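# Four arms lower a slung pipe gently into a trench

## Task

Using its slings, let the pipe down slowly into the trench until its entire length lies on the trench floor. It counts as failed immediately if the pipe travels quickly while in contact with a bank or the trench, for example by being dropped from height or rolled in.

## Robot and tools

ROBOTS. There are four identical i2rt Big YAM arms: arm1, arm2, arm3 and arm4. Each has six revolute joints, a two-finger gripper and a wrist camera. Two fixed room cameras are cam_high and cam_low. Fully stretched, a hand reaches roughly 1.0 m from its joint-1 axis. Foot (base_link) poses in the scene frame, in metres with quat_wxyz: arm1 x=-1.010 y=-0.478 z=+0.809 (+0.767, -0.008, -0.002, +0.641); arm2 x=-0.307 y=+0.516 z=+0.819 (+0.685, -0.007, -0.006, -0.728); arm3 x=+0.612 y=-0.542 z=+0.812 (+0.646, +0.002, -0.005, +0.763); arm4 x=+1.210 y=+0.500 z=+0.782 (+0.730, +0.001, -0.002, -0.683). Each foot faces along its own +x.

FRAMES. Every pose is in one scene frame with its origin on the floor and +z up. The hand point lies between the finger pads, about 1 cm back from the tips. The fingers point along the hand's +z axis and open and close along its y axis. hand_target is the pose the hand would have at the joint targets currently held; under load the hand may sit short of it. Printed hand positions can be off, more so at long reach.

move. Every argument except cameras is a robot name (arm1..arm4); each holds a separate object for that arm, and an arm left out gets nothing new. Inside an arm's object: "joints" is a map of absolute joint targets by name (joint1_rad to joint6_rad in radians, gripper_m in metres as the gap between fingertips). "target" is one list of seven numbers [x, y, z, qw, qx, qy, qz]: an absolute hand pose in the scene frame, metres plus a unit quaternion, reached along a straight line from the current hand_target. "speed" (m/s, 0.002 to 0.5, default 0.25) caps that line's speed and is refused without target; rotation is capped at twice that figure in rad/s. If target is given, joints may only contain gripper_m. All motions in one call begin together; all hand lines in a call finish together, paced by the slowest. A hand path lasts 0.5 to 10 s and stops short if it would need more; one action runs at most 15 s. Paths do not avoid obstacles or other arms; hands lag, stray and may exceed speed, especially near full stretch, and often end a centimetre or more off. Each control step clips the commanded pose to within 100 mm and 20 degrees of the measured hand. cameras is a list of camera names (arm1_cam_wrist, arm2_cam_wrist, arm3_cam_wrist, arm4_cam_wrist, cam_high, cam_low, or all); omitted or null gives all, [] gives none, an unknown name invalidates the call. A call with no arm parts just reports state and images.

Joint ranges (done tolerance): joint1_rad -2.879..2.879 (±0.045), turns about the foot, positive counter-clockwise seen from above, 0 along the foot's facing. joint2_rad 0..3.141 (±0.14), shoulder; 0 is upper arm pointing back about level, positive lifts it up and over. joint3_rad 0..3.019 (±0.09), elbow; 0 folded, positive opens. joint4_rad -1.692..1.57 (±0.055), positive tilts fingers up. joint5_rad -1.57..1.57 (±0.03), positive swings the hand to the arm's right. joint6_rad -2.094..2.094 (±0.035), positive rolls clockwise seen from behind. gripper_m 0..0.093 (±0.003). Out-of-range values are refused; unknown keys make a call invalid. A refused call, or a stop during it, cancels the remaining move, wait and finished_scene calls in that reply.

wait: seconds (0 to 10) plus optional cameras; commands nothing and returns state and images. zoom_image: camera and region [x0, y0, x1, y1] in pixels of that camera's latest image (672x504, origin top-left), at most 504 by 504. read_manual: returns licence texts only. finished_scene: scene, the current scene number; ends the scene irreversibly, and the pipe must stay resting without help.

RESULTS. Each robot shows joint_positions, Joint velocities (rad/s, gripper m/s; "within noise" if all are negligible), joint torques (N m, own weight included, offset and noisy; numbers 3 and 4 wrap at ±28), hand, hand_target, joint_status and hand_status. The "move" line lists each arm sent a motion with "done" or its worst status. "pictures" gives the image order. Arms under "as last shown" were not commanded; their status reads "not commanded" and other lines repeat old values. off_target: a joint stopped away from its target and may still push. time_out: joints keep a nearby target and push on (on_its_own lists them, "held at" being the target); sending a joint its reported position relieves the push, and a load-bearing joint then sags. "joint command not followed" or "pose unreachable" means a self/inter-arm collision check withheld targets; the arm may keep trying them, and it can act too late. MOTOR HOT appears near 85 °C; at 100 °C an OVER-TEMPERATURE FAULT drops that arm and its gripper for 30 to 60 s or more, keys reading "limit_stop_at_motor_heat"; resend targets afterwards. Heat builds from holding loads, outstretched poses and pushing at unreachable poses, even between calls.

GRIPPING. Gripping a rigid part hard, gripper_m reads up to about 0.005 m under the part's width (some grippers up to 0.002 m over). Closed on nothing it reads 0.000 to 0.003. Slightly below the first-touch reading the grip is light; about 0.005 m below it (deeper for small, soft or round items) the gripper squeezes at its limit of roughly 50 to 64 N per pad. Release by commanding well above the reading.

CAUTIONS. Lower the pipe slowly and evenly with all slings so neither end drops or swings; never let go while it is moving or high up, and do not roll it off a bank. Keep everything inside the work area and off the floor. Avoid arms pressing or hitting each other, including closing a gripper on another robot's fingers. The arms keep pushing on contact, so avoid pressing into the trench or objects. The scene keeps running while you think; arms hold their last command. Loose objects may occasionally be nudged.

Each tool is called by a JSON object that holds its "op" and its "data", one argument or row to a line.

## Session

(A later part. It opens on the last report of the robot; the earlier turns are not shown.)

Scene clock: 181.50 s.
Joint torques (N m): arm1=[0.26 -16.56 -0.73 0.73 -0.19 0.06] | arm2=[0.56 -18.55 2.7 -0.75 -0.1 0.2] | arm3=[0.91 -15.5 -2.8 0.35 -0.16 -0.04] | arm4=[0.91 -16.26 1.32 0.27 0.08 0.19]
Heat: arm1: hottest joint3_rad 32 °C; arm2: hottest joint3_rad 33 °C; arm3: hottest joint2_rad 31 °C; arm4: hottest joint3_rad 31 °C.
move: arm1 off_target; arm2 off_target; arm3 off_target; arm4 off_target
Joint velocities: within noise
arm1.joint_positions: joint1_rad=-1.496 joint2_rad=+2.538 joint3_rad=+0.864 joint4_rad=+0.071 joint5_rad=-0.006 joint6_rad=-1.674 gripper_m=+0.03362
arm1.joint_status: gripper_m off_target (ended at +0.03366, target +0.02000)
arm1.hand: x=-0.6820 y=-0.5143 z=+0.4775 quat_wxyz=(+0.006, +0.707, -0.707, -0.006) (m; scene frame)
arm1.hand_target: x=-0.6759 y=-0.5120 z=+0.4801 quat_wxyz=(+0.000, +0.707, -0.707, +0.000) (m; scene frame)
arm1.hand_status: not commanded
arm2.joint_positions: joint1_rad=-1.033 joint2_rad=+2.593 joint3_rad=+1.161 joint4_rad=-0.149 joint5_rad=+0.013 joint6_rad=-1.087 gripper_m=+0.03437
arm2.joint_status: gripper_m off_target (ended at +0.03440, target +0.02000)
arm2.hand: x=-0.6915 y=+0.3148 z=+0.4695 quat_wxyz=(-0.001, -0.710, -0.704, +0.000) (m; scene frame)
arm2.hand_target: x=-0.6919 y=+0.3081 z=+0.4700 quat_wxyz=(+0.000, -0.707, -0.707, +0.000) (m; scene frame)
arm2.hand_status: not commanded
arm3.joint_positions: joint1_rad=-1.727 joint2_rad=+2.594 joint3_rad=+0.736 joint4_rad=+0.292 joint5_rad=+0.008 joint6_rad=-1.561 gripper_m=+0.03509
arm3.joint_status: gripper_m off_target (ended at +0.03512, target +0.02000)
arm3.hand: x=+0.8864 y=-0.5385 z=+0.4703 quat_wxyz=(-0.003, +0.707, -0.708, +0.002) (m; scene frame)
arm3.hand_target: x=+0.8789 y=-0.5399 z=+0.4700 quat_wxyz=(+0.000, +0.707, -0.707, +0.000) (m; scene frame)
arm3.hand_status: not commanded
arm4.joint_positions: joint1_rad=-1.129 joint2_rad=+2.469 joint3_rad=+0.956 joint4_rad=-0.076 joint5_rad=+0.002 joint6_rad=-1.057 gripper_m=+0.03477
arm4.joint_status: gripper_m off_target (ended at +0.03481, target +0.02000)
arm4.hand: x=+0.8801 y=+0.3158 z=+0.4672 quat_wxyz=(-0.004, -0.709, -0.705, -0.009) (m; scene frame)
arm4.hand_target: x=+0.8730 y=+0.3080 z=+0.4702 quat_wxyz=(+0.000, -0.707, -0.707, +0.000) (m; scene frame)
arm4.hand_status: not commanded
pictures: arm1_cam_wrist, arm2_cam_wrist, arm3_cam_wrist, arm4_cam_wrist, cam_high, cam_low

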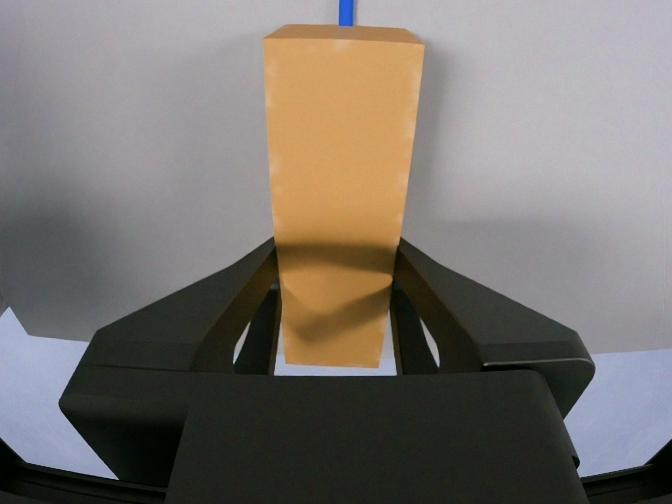

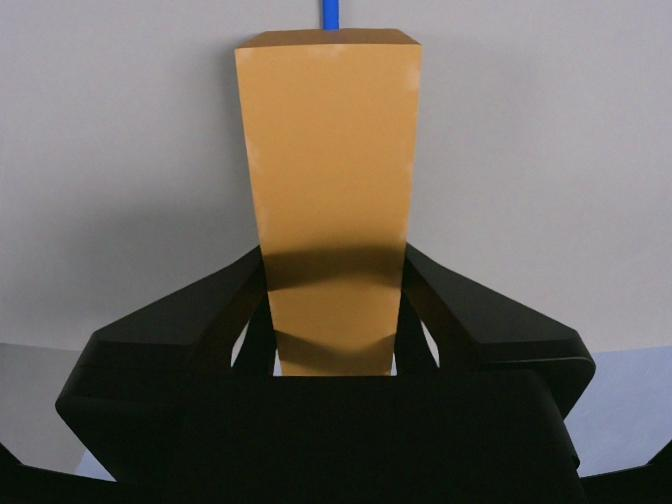

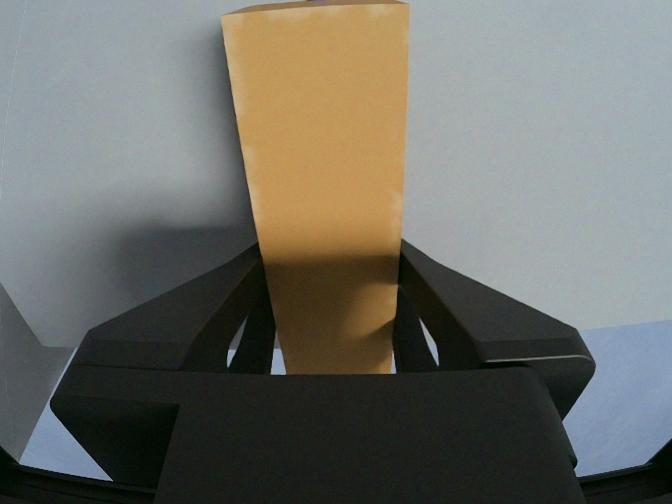

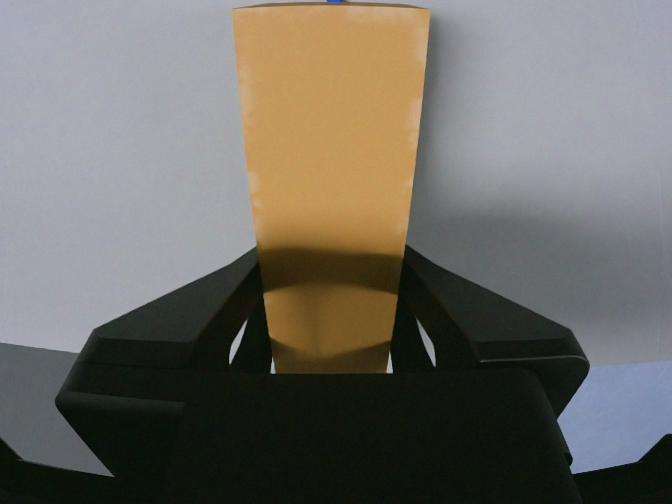

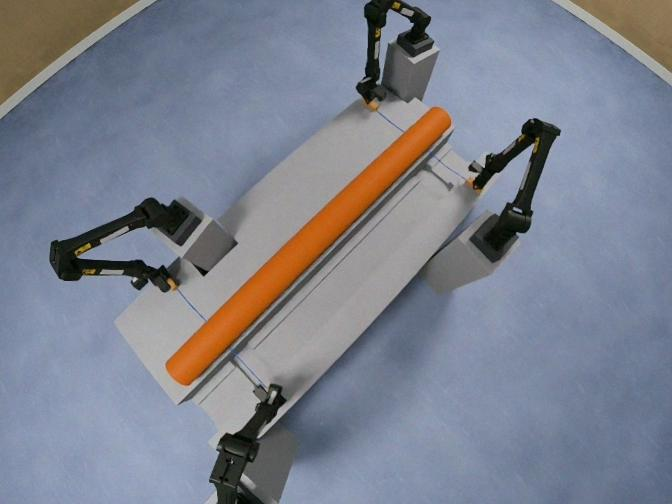

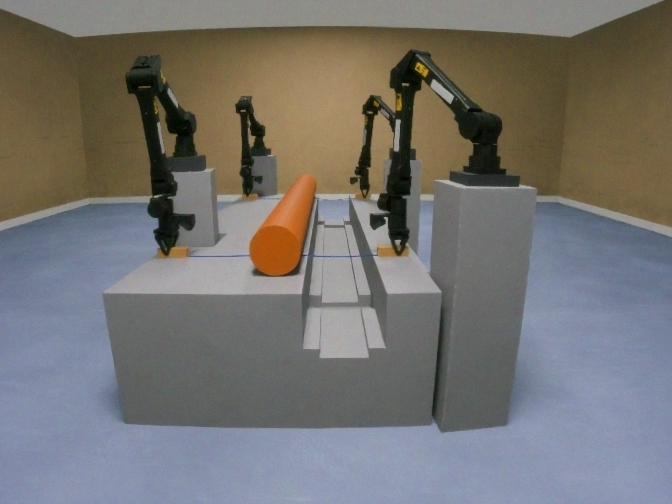

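{"op": "move", "data": {
  "arm1": {"target": [-0.68, -0.30, 0.76, 0, 0.7071, -0.7071, 0], "speed": 0.15},
  "arm2": {"target": [-0.68, 0.095, 0.76, 0, 0.7071, 0.7071, 0], "speed": 0.15},
  "arm3": {"target": [0.88, -0.30, 0.76, 0, 0.7071, -0.7071, 0], "speed": 0.15},
  "arm4": {"target": [0.88, 0.095, 0.76, 0, 0.7071, 0.7071, 0], "speed": 0.15}
}}

Scene clock: 194.60 s.
Joint torques (N m): arm1=[0.44 -13.86 7.12 0.05 -0.11 0.09] | arm2=[0.15 -21.48 11.54 -0.92 -0.16 0.22] | arm3=[1.44 -15.03 6.35 -0.42 -0.26 0.09] | arm4=[0.62 -19.31 9.24 -0.29 0.09 0.29]
Heat: arm1: hottest joint2_rad 32 °C; arm2: hottest joint3_rad 33 °C; arm3: hottest joint2_rad 31 °C; arm4: hottest joint3_rad 31 °C.
move: arm1 off_target; arm2 off_target; arm3 off_target; arm4 off_target
Joint velocities: within noise
arm1.joint_positions: joint1_rad=-0.905 joint2_rad=+1.722 joint3_rad=+0.772 joint4_rad=-0.656 joint5_rad=-0.014 joint6_rad=-1.089 gripper_m=+0.03362
arm1.joint_status: not commanded
arm1.hand: x=-0.6926 y=-0.3084 z=+0.7500 quat_wxyz=(+0.013, +0.709, -0.705, -0.004) (m; scene frame)
arm1.hand_target: x=-0.6802 y=-0.3000 z=+0.7602 quat_wxyz=(+0.000, +0.707, -0.707, +0.000) (m; scene frame)
arm1.hand_status: off_target (0.018 m and 1.6 deg from the pose sent, 0.355 m and 1.0 deg at the start)
arm2.joint_positions: joint1_rad=-0.670 joint2_rad=+2.110 joint3_rad=+1.362 joint4_rad=-0.878 joint5_rad=+0.010 joint6_rad=-0.729 gripper_m=+0.03437
arm2.joint_status: not commanded
arm2.hand: x=-0.6702 y=+0.1139 z=+0.7421 quat_wxyz=(+0.001, -0.708, -0.706, -0.021) (m; scene frame)
arm2.hand_target: x=-0.6794 y=+0.0954 z=+0.7604 quat_wxyz=(+0.000, -0.707, -0.707, +0.000) (m; scene frame)
arm2.hand_status: off_target (0.028 m and 2.4 deg from the pose sent, 0.364 m and 0.4 deg at the start)
arm3.joint_positions: joint1_rad=-1.001 joint2_rad=+1.705 joint3_rad=+0.736 joint4_rad=-0.637 joint5_rad=+0.006 joint6_rad=-0.840 gripper_m=+0.03509
arm3.joint_status: not commanded
arm3.hand: x=+0.8709 y=-0.3102 z=+0.7512 quat_wxyz=(+0.013, +0.708, -0.706, +0.000) (m; scene frame)
arm3.hand_target: x=+0.8798 y=-0.3001 z=+0.7601 quat_wxyz=(+0.000, +0.707, -0.707, +0.000) (m; scene frame)
arm3.hand_status: off_target (0.016 m and 1.5 deg from the pose sent, 0.375 m and 0.5 deg at the start)
arm4.joint_positions: joint1_rad=-0.753 joint2_rad=+1.958 joint3_rad=+1.226 joint4_rad=-0.894 joint5_rad=+0.003 joint6_rad=-0.695 gripper_m=+0.03477
arm4.joint_status: not commanded
arm4.hand: x=+0.8934 y=+0.1150 z=+0.7362 quat_wxyz=(+0.002, -0.704, -0.710, -0.028) (m; scene frame)
arm4.hand_target: x=+0.8807 y=+0.0959 z=+0.7604 quat_wxyz=(+0.000, -0.707, -0.707, +0.000) (m; scene frame)
arm4.hand_status: off_target (0.034 m and 3.3 deg from the pose sent, 0.367 m and 1.2 deg at the start)
pictures: arm1_cam_wrist, arm2_cam_wrist, arm3_cam_wrist, arm4_cam_wrist, cam_high, cam_low

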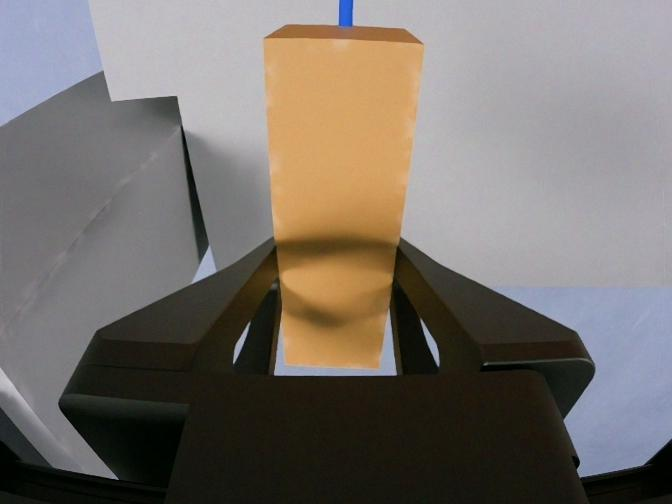

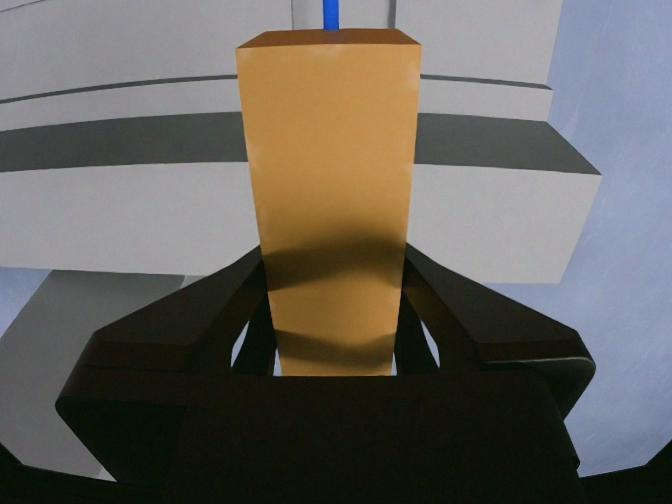

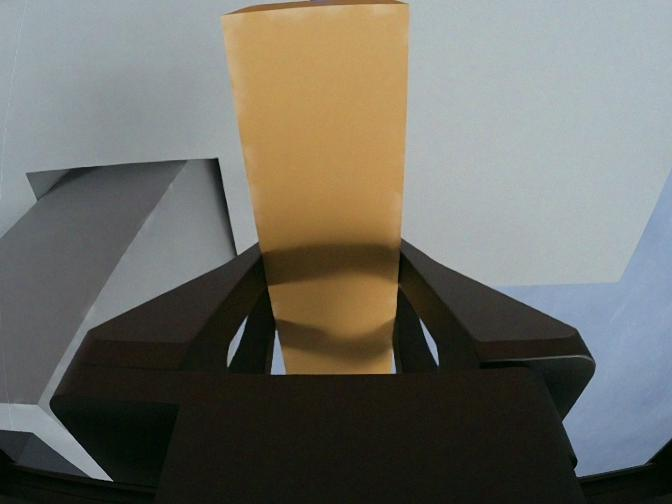

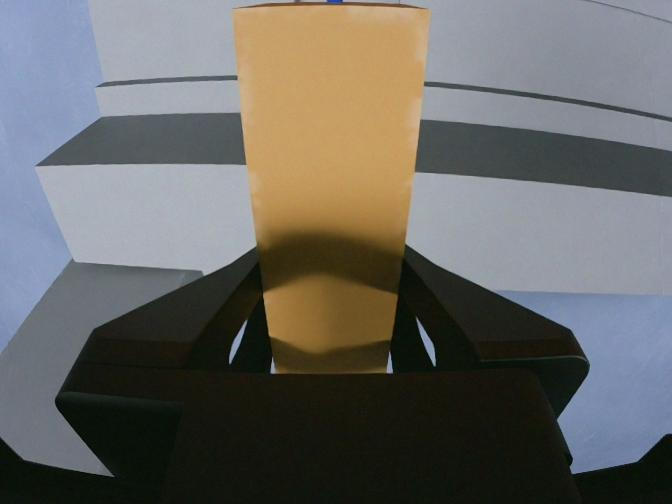

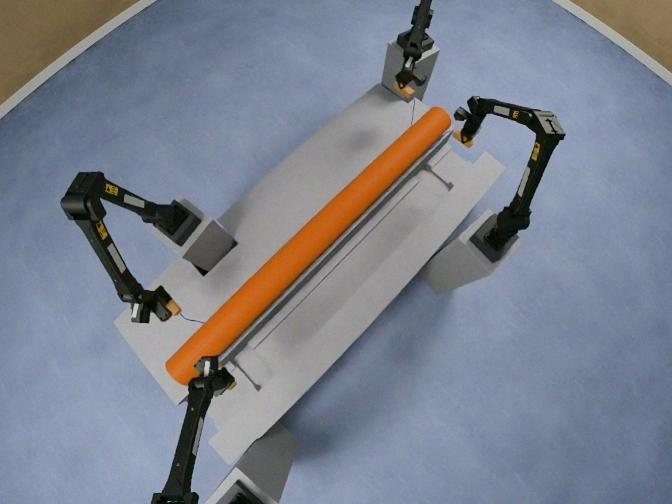

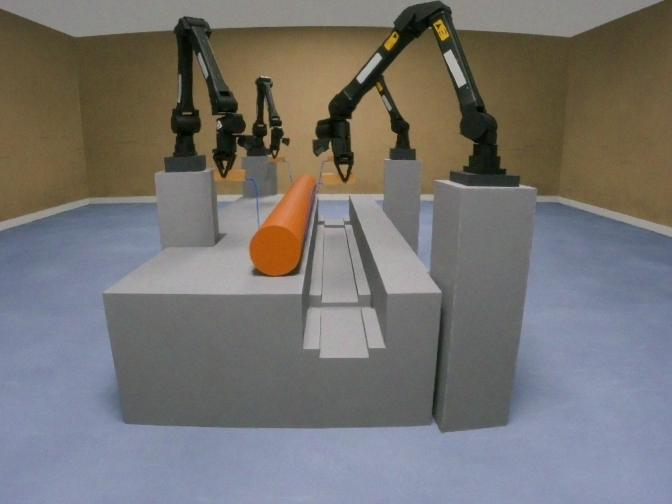

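{"op": "zoom_image", "data": {
  "camera": "cam_low",
  "region": [180, 100, 400, 320]
}}

{"op": "zoom_image", "data": {
  "camera": "cam_high",
  "region": [100, 280, 280, 460]
}}

Scaled by 2.291.

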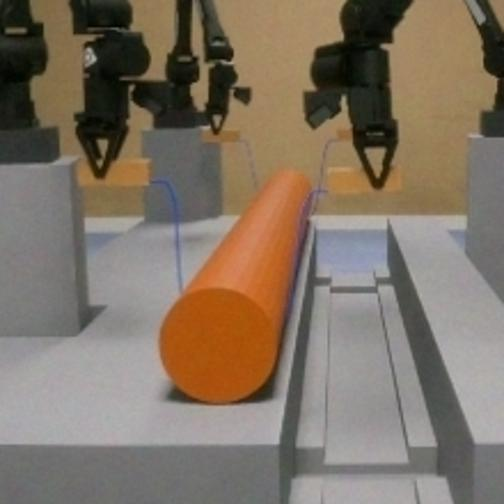

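Scaled by 2.800.

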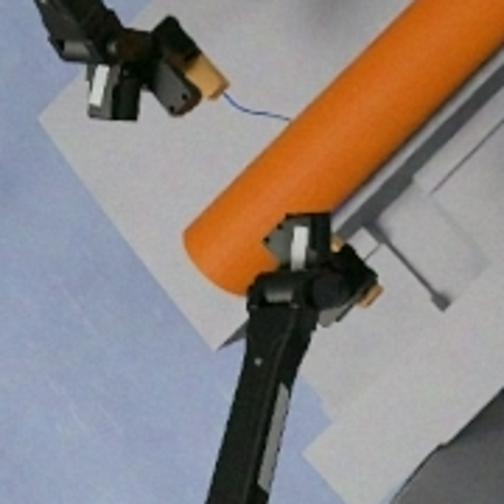

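{"op": "move", "data": {
  "arm1": {"target": [-0.68, -0.30, 0.79, 0, 0.7071, -0.7071, 0], "speed": 0.05},
  "arm2": {"target": [-0.69, 0.085, 0.805, 0, 0.7071, 0.7071, 0], "speed": 0.05},
  "arm3": {"target": [0.88, -0.30, 0.79, 0, 0.7071, -0.7071, 0], "speed": 0.05},
  "arm4": {"target": [0.875, 0.085, 0.805, 0, 0.7071, 0.7071, 0], "speed": 0.05}
}}

{"op": "zoom_image", "data": {
  "camera": "cam_low",
  "region": [180, 100, 400, 320]
}}

Scene clock: 210.00 s.
Joint torques (N m): arm1=[0.15 -15.68 8.77 -0.34 -0.25 0.01] | arm2=[0.03 -24.23 14.22 -1.24 -0.3 0.1] | arm3=[1.49 -16.97 7.9 -0.5 -0.32 0.03] | arm4=[0.85 -23 11.4 -0.53 -0.14 0.18]
Heat: arm1: hottest joint2_rad 31 °C; arm2: hottest joint3_rad 36 °C; arm3: hottest joint2_rad 31 °C; arm4: hottest joint3_rad 33 °C.
move: arm1 off_target; arm2 off_target; arm3 off_target; arm4 off_target
Joint velocities: within noise
arm1.joint_positions: joint1_rad=-0.905 joint2_rad=+1.683 joint3_rad=+0.772 joint4_rad=-0.737 joint5_rad=-0.011 joint6_rad=-1.081 gripper_m=+0.03362
arm1.joint_status: not commanded
arm1.hand: x=-0.7038 y=-0.3147 z=+0.7639 quat_wxyz=(+0.034, +0.706, -0.708, -0.009) (m; scene frame)
arm1.hand_target: x=-0.6809 y=-0.3005 z=+0.7898 quat_wxyz=(+0.000, +0.707, -0.707, +0.000) (m; scene frame)
arm1.hand_status: off_target (0.038 m and 4.0 deg from the pose sent, 0.043 m and 1.6 deg at the start)
arm2.joint_positions: joint1_rad=-0.670 joint2_rad=+2.095 joint3_rad=+1.401 joint4_rad=-0.986 joint5_rad=+0.014 joint6_rad=-0.723 gripper_m=+0.03438
arm2.joint_status: not commanded
arm2.hand: x=-0.6677 y=+0.1174 z=+0.7625 quat_wxyz=(+0.004, -0.709, -0.704, -0.047) (m; scene frame)
arm2.hand_target: x=-0.6880 y=+0.0874 z=+0.8060 quat_wxyz=(+0.000, -0.707, -0.707, +0.000) (m; scene frame)
arm2.hand_status: off_target (0.058 m and 5.5 deg from the pose sent, 0.072 m and 2.4 deg at the start)
arm3.joint_positions: joint1_rad=-1.001 joint2_rad=+1.657 joint3_rad=+0.736 joint4_rad=-0.730 joint5_rad=+0.008 joint6_rad=-0.835 gripper_m=+0.03509
arm3.joint_status: not commanded
arm3.hand: x=+0.8607 y=-0.3198 z=+0.7677 quat_wxyz=(+0.035, +0.706, -0.707, +0.000) (m; scene frame)
arm3.hand_target: x=+0.8792 y=-0.3007 z=+0.7900 quat_wxyz=(+0.000, +0.707, -0.707, +0.000) (m; scene frame)
arm3.hand_status: off_target (0.036 m and 4.1 deg from the pose sent, 0.041 m and 1.5 deg at the start)
arm4.joint_positions: joint1_rad=-0.749 joint2_rad=+1.949 joint3_rad=+1.263 joint4_rad=-1.004 joint5_rad=+0.009 joint6_rad=-0.680 gripper_m=+0.03477
arm4.joint_status: not commanded
arm4.hand: x=+0.8984 y=+0.1200 z=+0.7528 quat_wxyz=(+0.008, -0.707, -0.705, -0.059) (m; scene frame)
arm4.hand_target: x=+0.8775 y=+0.0879 z=+0.8057 quat_wxyz=(+0.000, -0.707, -0.707, +0.000) (m; scene frame)
arm4.hand_status: off_target (0.067 m and 6.9 deg from the pose sent, 0.077 m and 3.3 deg at the start)
pictures: arm1_cam_wrist, arm2_cam_wrist, arm3_cam_wrist, arm4_cam_wrist, cam_high, cam_low

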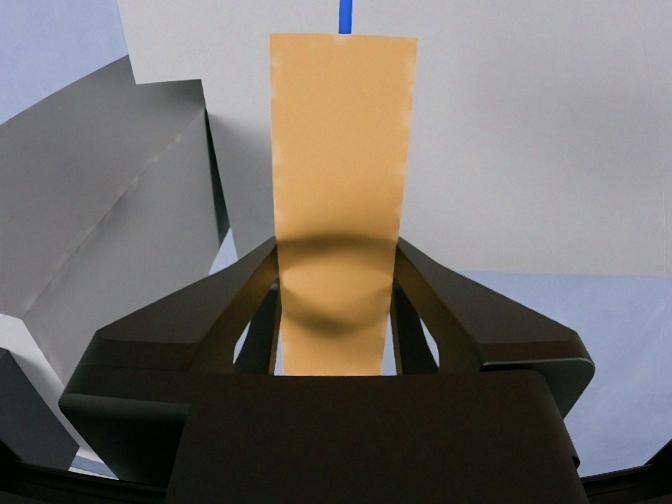

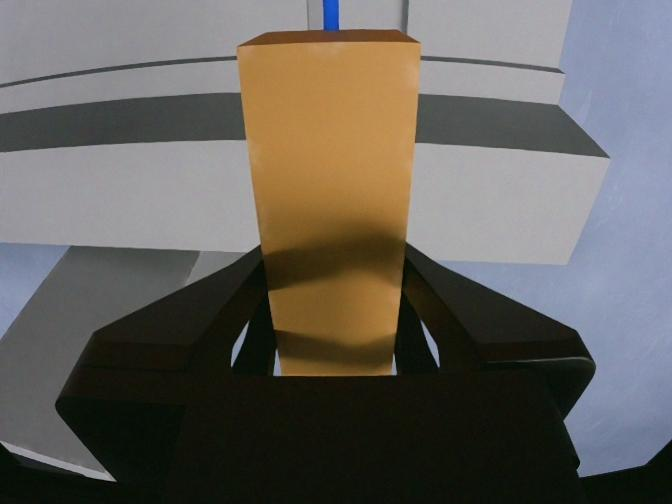

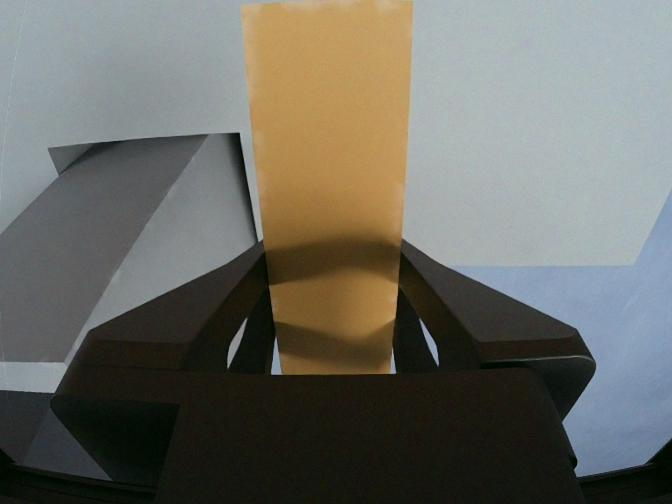

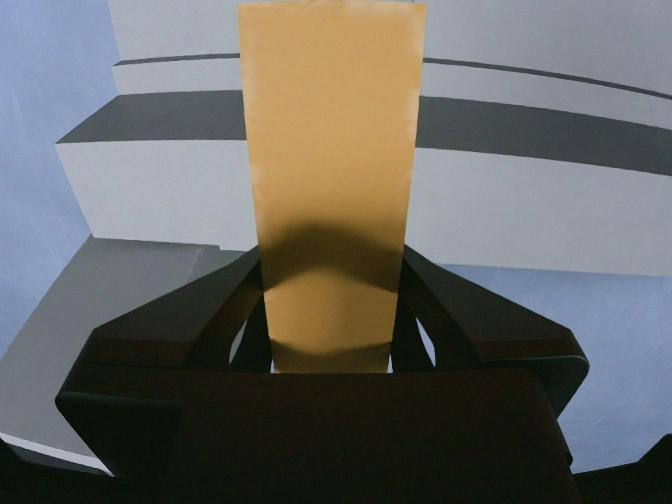

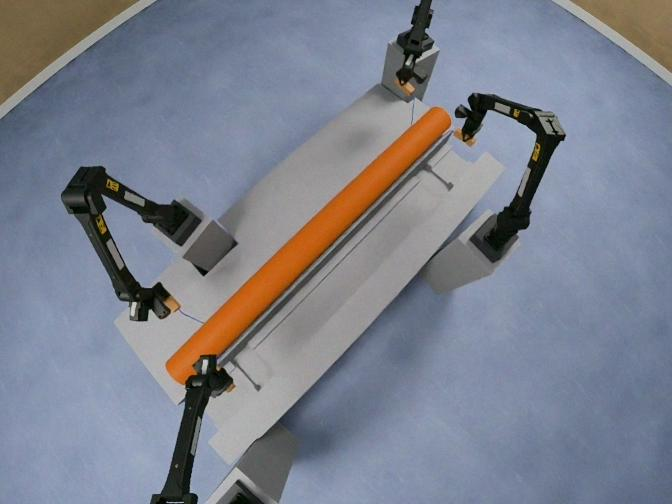

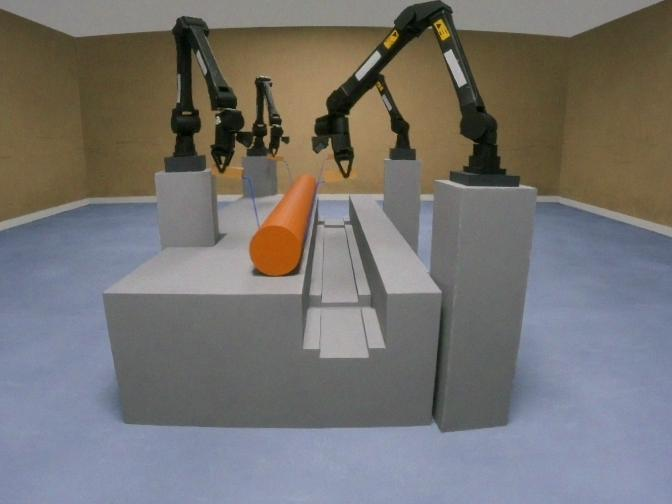

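Scaled by 2.291.

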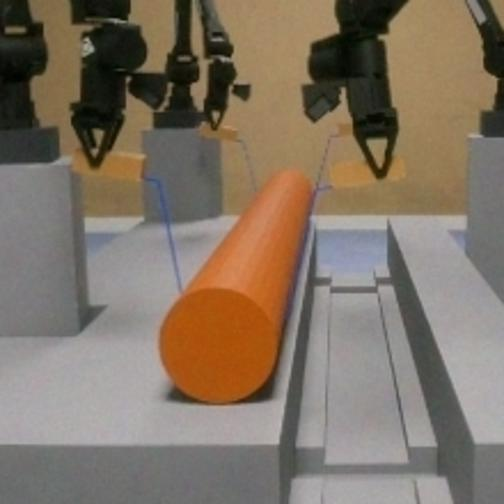

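{"op": "move", "data": {
  "arm1": {"target": [-0.67, -0.29, 0.83, 0, 0.7071, -0.7071, 0], "speed": 0.05},
  "arm2": {"target": [-0.70, 0.07, 0.85, 0, 0.7071, 0.7071, 0], "speed": 0.05},
  "arm3": {"target": [0.89, -0.29, 0.83, 0, 0.7071, -0.7071, 0], "speed": 0.05},
  "arm4": {"target": [0.865, 0.07, 0.85, 0, 0.7071, 0.7071, 0], "speed": 0.05},
  "cameras": ["cam_low", "cam_high"]
}}

{"op": "zoom_image", "data": {
  "camera": "cam_low",
  "region": [180, 100, 400, 320]
}}

Scene clock: 217.17 s.
Joint torques (N m): arm1=[-0.38 -17.9 10.11 -0.95 -0.12 -0.06] | arm2=[-0.03 -26.64 15.83 -1.51 -0.33 0.1] | arm3=[1.61 -18.78 9.35 -0.72 -0.35 0.03] | arm4=[0.62 -24.64 12.55 -0.8 -0.14 0.18]
Heat: arm1: hottest joint2_rad 32 °C; arm2: hottest joint3_rad 38 °C; arm3: hottest joint2_rad 31 °C; arm4: hottest joint3_rad 34 °C.
move: arm1 off_target; arm2 off_target; arm3 off_target; arm4 off_target
Joint velocities: within noise
arm1.joint_positions: joint1_rad=-0.892 joint2_rad=+1.649 joint3_rad=+0.832 joint4_rad=-0.846 joint5_rad=-0.013 joint6_rad=-1.068 gripper_m=+0.03362
arm1.joint_status: not commanded
arm1.hand: x=-0.6968 y=-0.3049 z=+0.7911 quat_wxyz=(+0.041, +0.705, -0.708, -0.011) (m; scene frame)
arm1.hand_target: x=-0.6715 y=-0.2909 z=+0.8291 quat_wxyz=(+0.000, +0.707, -0.707, +0.000) (m; scene frame)
arm1.hand_status: off_target (0.049 m and 4.8 deg from the pose sent, 0.078 m and 4.0 deg at the start)
arm2.joint_positions: joint1_rad=-0.664 joint2_rad=+2.095 joint3_rad=+1.488 joint4_rad=-1.097 joint5_rad=+0.014 joint6_rad=-0.716 gripper_m=+0.03438
arm2.joint_status: not commanded
arm2.hand: x=-0.6745 y=+0.1051 z=+0.7899 quat_wxyz=(+0.006, -0.709, -0.703, -0.060) (m; scene frame)
arm2.hand_target: x=-0.6968 y=+0.0736 z=+0.8508 quat_wxyz=(+0.000, -0.707, -0.707, +0.001) (m; scene frame)
arm2.hand_status: off_target (0.074 m and 6.9 deg from the pose sent, 0.105 m and 5.5 deg at the start)
arm3.joint_positions: joint1_rad=-1.001 joint2_rad=+1.617 joint3_rad=+0.798 joint4_rad=-0.855 joint5_rad=+0.009 joint6_rad=-0.831 gripper_m=+0.03498
arm3.joint_status: not commanded
arm3.hand: x=+0.8674 y=-0.3139 z=+0.7969 quat_wxyz=(+0.047, +0.705, -0.708, -0.001) (m; scene frame)
arm3.hand_target: x=+0.8888 y=-0.2912 z=+0.8298 quat_wxyz=(+0.000, +0.707, -0.707, +0.000) (m; scene frame)
arm3.hand_status: off_target (0.047 m and 5.4 deg from the pose sent, 0.075 m and 4.1 deg at the start)
arm4.joint_positions: joint1_rad=-0.745 joint2_rad=+1.943 joint3_rad=+1.361 joint4_rad=-1.121 joint5_rad=+0.009 joint6_rad=-0.677 gripper_m=+0.03477
arm4.joint_status: not commanded
arm4.hand: x=+0.8883 y=+0.1044 z=+0.7862 quat_wxyz=(+0.009, -0.706, -0.705, -0.066) (m; scene frame)
arm4.hand_target: x=+0.8683 y=+0.0739 z=+0.8502 quat_wxyz=(+0.000, -0.707, -0.707, +0.000) (m; scene frame)
arm4.hand_status: off_target (0.076 m and 7.6 deg from the pose sent, 0.114 m and 6.9 deg at the start)
pictures: cam_high, cam_low

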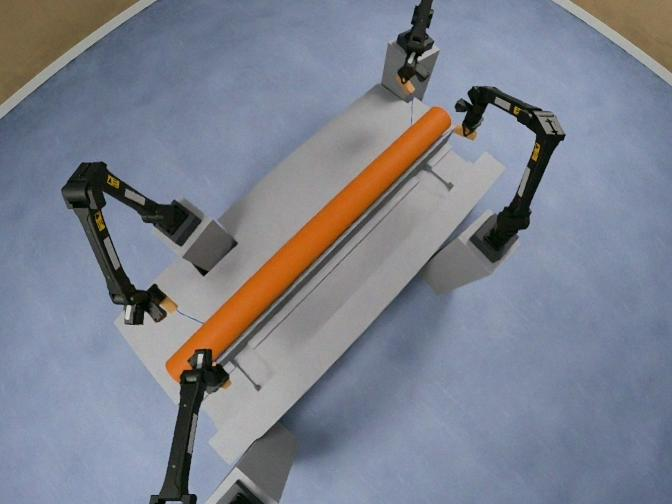

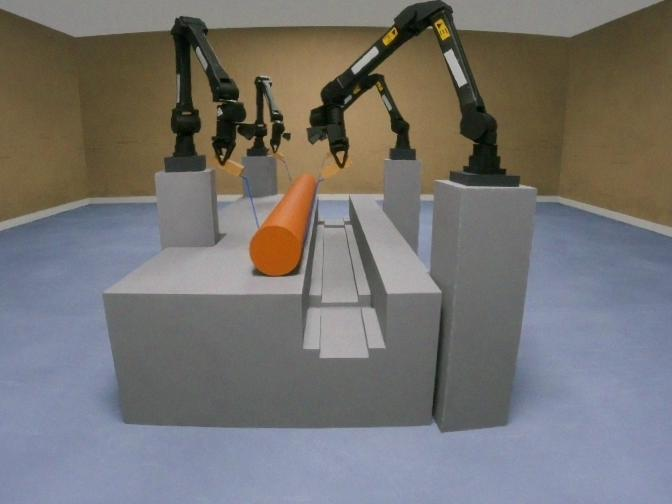

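Scaled by 2.291.

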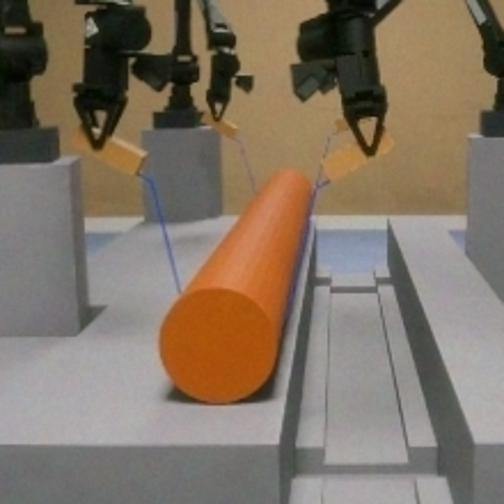

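{"op": "move", "data": {
  "arm1": {"target": [-0.66, -0.285, 0.87, 0, 0.7071, -0.7071, 0], "speed": 0.05},
  "arm2": {"target": [-0.705, 0.065, 0.89, 0, 0.7071, 0.7071, 0], "speed": 0.05},
  "arm3": {"target": [0.90, -0.28, 0.87, 0, 0.7071, -0.7071, 0], "speed": 0.05},
  "arm4": {"target": [0.865, 0.065, 0.89, 0, 0.7071, 0.7071, 0], "speed": 0.05},
  "cameras": ["cam_low", "cam_high", "arm2_cam_wrist", "arm3_cam_wrist"]
}}

{"op": "zoom_image", "data": {
  "camera": "cam_low",
  "region": [180, 100, 400, 320]
}}

Scene clock: 221.47 s.
Joint torques (N m): arm1=[-0.5 -19.9 11.74 -1.51 -0.03 -0.1] | arm2=[-0.79 -29.45 17.11 -2.52 -0.22 0.01] | arm3=[1.14 -21.3 10.7 -1.43 -0.26 0] | arm4=[0.44 -27.4 13.9 -1.94 -0.12 0.09]
Heat: arm1: hottest joint3_rad 33 °C; arm2: hottest joint3_rad 38 °C; arm3: hottest joint2_rad 31 °C; arm4: hottest joint3_rad 34 °C.
move: arm1 off_target; arm2 off_target; arm3 off_target; arm4 off_target
Joint velocities: within noise
arm1.joint_positions: joint1_rad=-0.889 joint2_rad=+1.628 joint3_rad=+0.888 joint4_rad=-0.947 joint5_rad=-0.015 joint6_rad=-1.065 gripper_m=+0.03362
arm1.joint_status: not commanded
arm1.hand: x=-0.6919 y=-0.3000 z=+0.8145 quat_wxyz=(+0.052, +0.705, -0.707, -0.015) (m; scene frame)
arm1.hand_target: x=-0.6627 y=-0.2864 z=+0.8678 quat_wxyz=(-0.001, +0.707, -0.707, +0.001) (m; scene frame)
arm1.hand_status: off_target (0.066 m and 6.2 deg from the pose sent, 0.089 m and 4.8 deg at the start)
arm2.joint_positions: joint1_rad=-0.655 joint2_rad=+2.095 joint3_rad=+1.539 joint4_rad=-1.165 joint5_rad=+0.013 joint6_rad=-0.710 gripper_m=+0.03438
arm2.joint_status: not commanded
arm2.hand: x=-0.6753 y=+0.0970 z=+0.8070 quat_wxyz=(+0.006, -0.707, -0.704, -0.068) (m; scene frame)
arm2.hand_target: x=-0.7004 y=+0.0702 z=+0.8892 quat_wxyz=(+0.000, -0.707, -0.707, +0.001) (m; scene frame)
arm2.hand_status: off_target (0.094 m and 7.8 deg from the pose sent, 0.112 m and 6.9 deg at the start)
arm3.joint_positions: joint1_rad=-0.992 joint2_rad=+1.602 joint3_rad=+0.868 joint4_rad=-0.960 joint5_rad=+0.007 joint6_rad=-0.827 gripper_m=+0.03497
arm3.joint_status: not commanded
arm3.hand: x=+0.8740 y=-0.3034 z=+0.8219 quat_wxyz=(+0.057, +0.706, -0.706, -0.002) (m; scene frame)
arm3.hand_target: x=+0.8980 y=-0.2819 z=+0.8688 quat_wxyz=(+0.000, +0.707, -0.707, +0.000) (m; scene frame)
arm3.hand_status: off_target (0.059 m and 6.6 deg from the pose sent, 0.087 m and 5.4 deg at the start)
arm4.joint_positions: joint1_rad=-0.733 joint2_rad=+1.939 joint3_rad=+1.402 joint4_rad=-1.181 joint5_rad=+0.009 joint6_rad=-0.662 gripper_m=+0.03477
arm4.joint_status: not commanded
arm4.hand: x=+0.8901 y=+0.0978 z=+0.8022 quat_wxyz=(+0.011, -0.707, -0.704, -0.074) (m; scene frame)
arm4.hand_target: x=+0.8696 y=+0.0708 z=+0.8879 quat_wxyz=(+0.000, -0.707, -0.707, +0.001) (m; scene frame)
arm4.hand_status: off_target (0.097 m and 8.5 deg from the pose sent, 0.113 m and 7.6 deg at the start)
pictures: arm2_cam_wrist, arm3_cam_wrist, cam_high, cam_low

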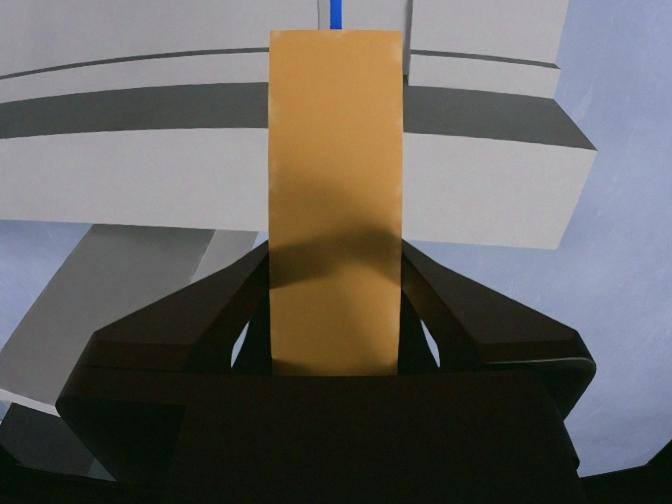

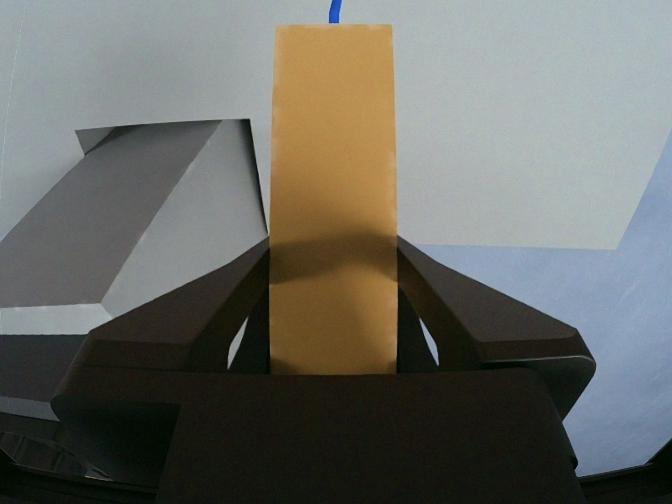

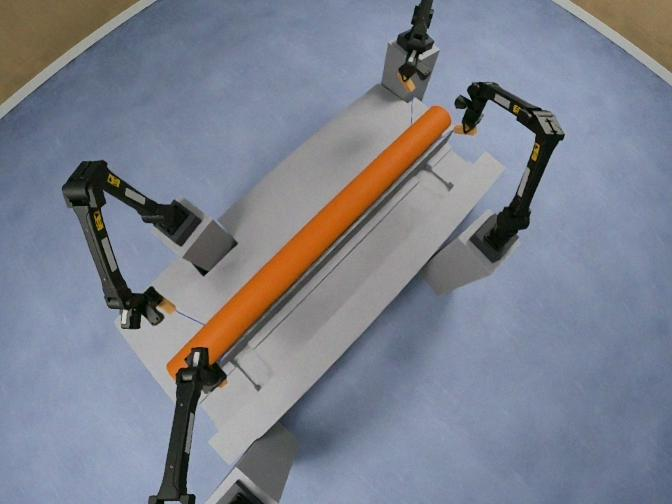

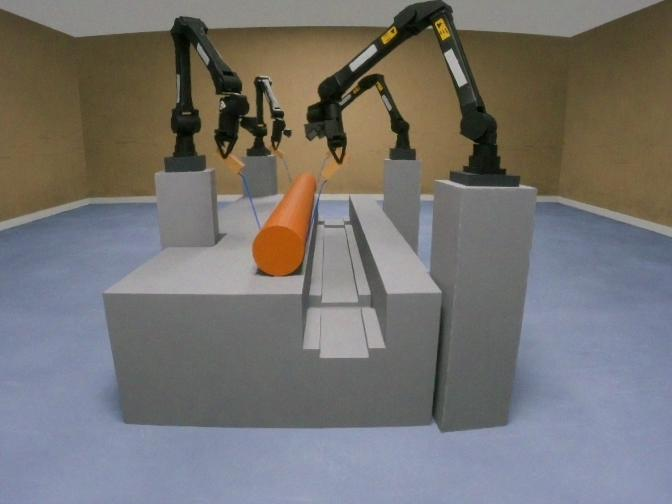

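Scaled by 2.291.

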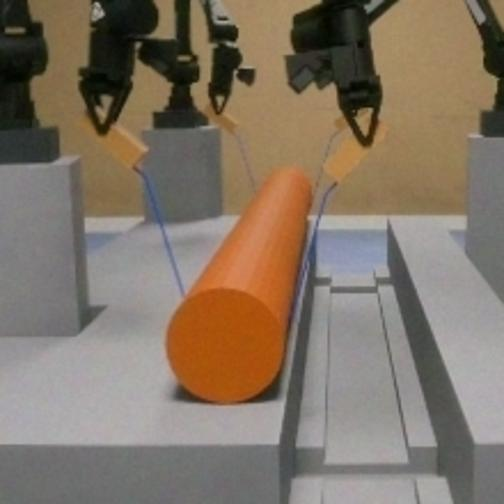

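{"op": "move", "data": {
  "arm1": {"target": [-0.655, -0.295, 0.905, 0, 0.7071, -0.7071, 0], "speed": 0.05},
  "arm2": {"target": [-0.705, 0.06, 0.93, 0, 0.7071, 0.7071, 0], "speed": 0.05},
  "arm3": {"target": [0.90, -0.29, 0.905, 0, 0.7071, -0.7071, 0], "speed": 0.05},
  "arm4": {"target": [0.865, 0.06, 0.93, 0, 0.7071, 0.7071, 0], "speed": 0.05},
  "cameras": ["cam_low", "cam_high"]
}}

{"op": "zoom_image", "data": {
  "camera": "cam_low",
  "region": [180, 100, 400, 320]
}}

Scene clock: 230.97 s.
Joint torques (N m): arm1=[-2.61 -19.37 12.92 -1.36 0.17 -0.26] | arm2=[-0.56 -31.79 15.34 -2.61 -0.23 0.03] | arm3=[-0.38 -21.83 11.73 -2.02 -0.12 -0.2] | arm4=[0.26 -29.22 12.53 -2.03 -0.11 0.04]
Heat: arm1: hottest joint3_rad 35 °C; arm2: hottest joint3_rad 40 °C; arm3: hottest joint2_rad 32 °C; arm4: hottest joint3_rad 35 °C.
move: arm1 off_target; arm2 off_target; arm3 off_target; arm4 off_target
Joint velocities: within noise
arm1.joint_positions: joint1_rad=-0.897 joint2_rad=+1.576 joint3_rad=+0.926 joint4_rad=-1.044 joint5_rad=-0.015 joint6_rad=-1.074 gripper_m=+0.03362
arm1.joint_status: not commanded
arm1.hand: x=-0.6904 y=-0.3020 z=+0.8452 quat_wxyz=(+0.055, +0.705, -0.707, -0.017) (m; scene frame)
arm1.hand_target: x=-0.6587 y=-0.2965 z=+0.9025 quat_wxyz=(+0.000, +0.707, -0.707, +0.002) (m; scene frame)
arm1.hand_status: off_target (0.070 m and 6.6 deg from the pose sent, 0.098 m and 6.2 deg at the start)
arm2.joint_positions: joint1_rad=-0.653 joint2_rad=+2.095 joint3_rad=+1.539 joint4_rad=-1.171 joint5_rad=+0.013 joint6_rad=-0.705 gripper_m=+0.03438
arm2.joint_status: not commanded
arm2.hand: x=-0.6733 y=+0.0971 z=+0.8073 quat_wxyz=(+0.007, -0.708, -0.703, -0.071) (m; scene frame)
arm2.hand_target: x=-0.6932 y=+0.0739 z=+0.8971 quat_wxyz=(+0.000, -0.707, -0.707, +0.001) (m; scene frame)
arm2.hand_status: off_target (0.132 m and 8.1 deg from the pose sent, 0.132 m and 7.8 deg at the start; pose on its path clipped on 36 of 42 steps)
arm3.joint_positions: joint1_rad=-0.991 joint2_rad=+1.546 joint3_rad=+0.887 joint4_rad=-1.042 joint5_rad=+0.006 joint6_rad=-0.825 gripper_m=+0.03497
arm3.joint_status: not commanded
arm3.hand: x=+0.8705 y=-0.3065 z=+0.8483 quat_wxyz=(+0.061, +0.706, -0.706, -0.002) (m; scene frame)
arm3.hand_target: x=+0.8974 y=-0.2921 z=+0.9025 quat_wxyz=(+0.000, +0.707, -0.707, +0.001) (m; scene frame)
arm3.hand_status: off_target (0.066 m and 6.9 deg from the pose sent, 0.088 m and 6.6 deg at the start)
arm4.joint_positions: joint1_rad=-0.727 joint2_rad=+1.939 joint3_rad=+1.402 joint4_rad=-1.183 joint5_rad=+0.009 joint6_rad=-0.655 gripper_m=+0.03477
arm4.joint_status: not commanded
arm4.hand: x=+0.8931 y=+0.0959 z=+0.8023 quat_wxyz=(+0.012, -0.707, -0.704, -0.074) (m; scene frame)
arm4.hand_target: x=+0.8764 y=+0.0747 z=+0.8923 quat_wxyz=(+0.000, -0.707, -0.707, +0.000) (m; scene frame)
arm4.hand_status: off_target (0.136 m and 8.6 deg from the pose sent, 0.136 m and 8.5 deg at the start; pose on its path clipped on 37 of 42 steps)
pictures: cam_high, cam_low

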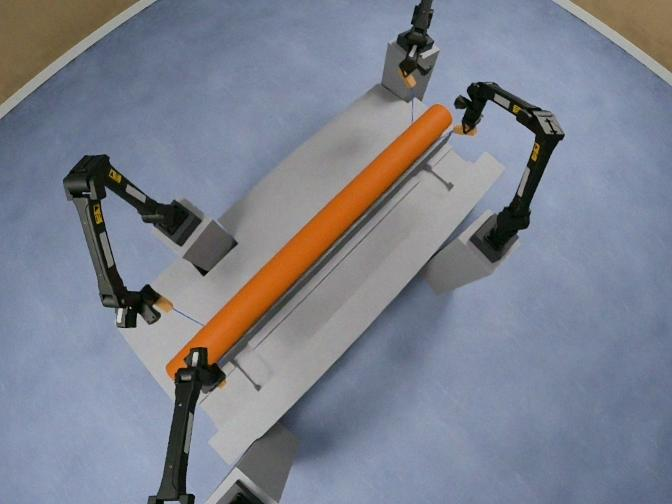

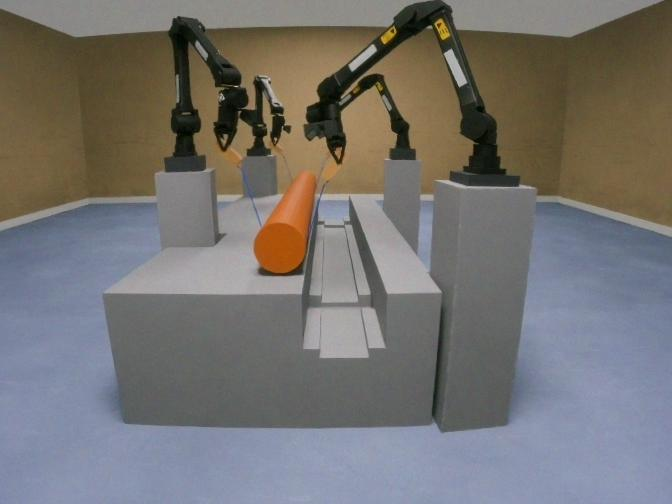

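Scaled by 2.291.

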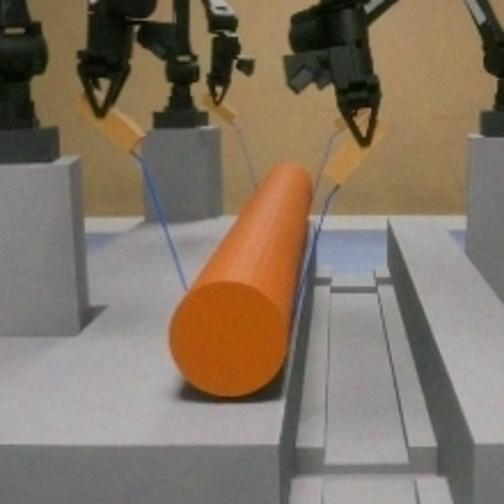

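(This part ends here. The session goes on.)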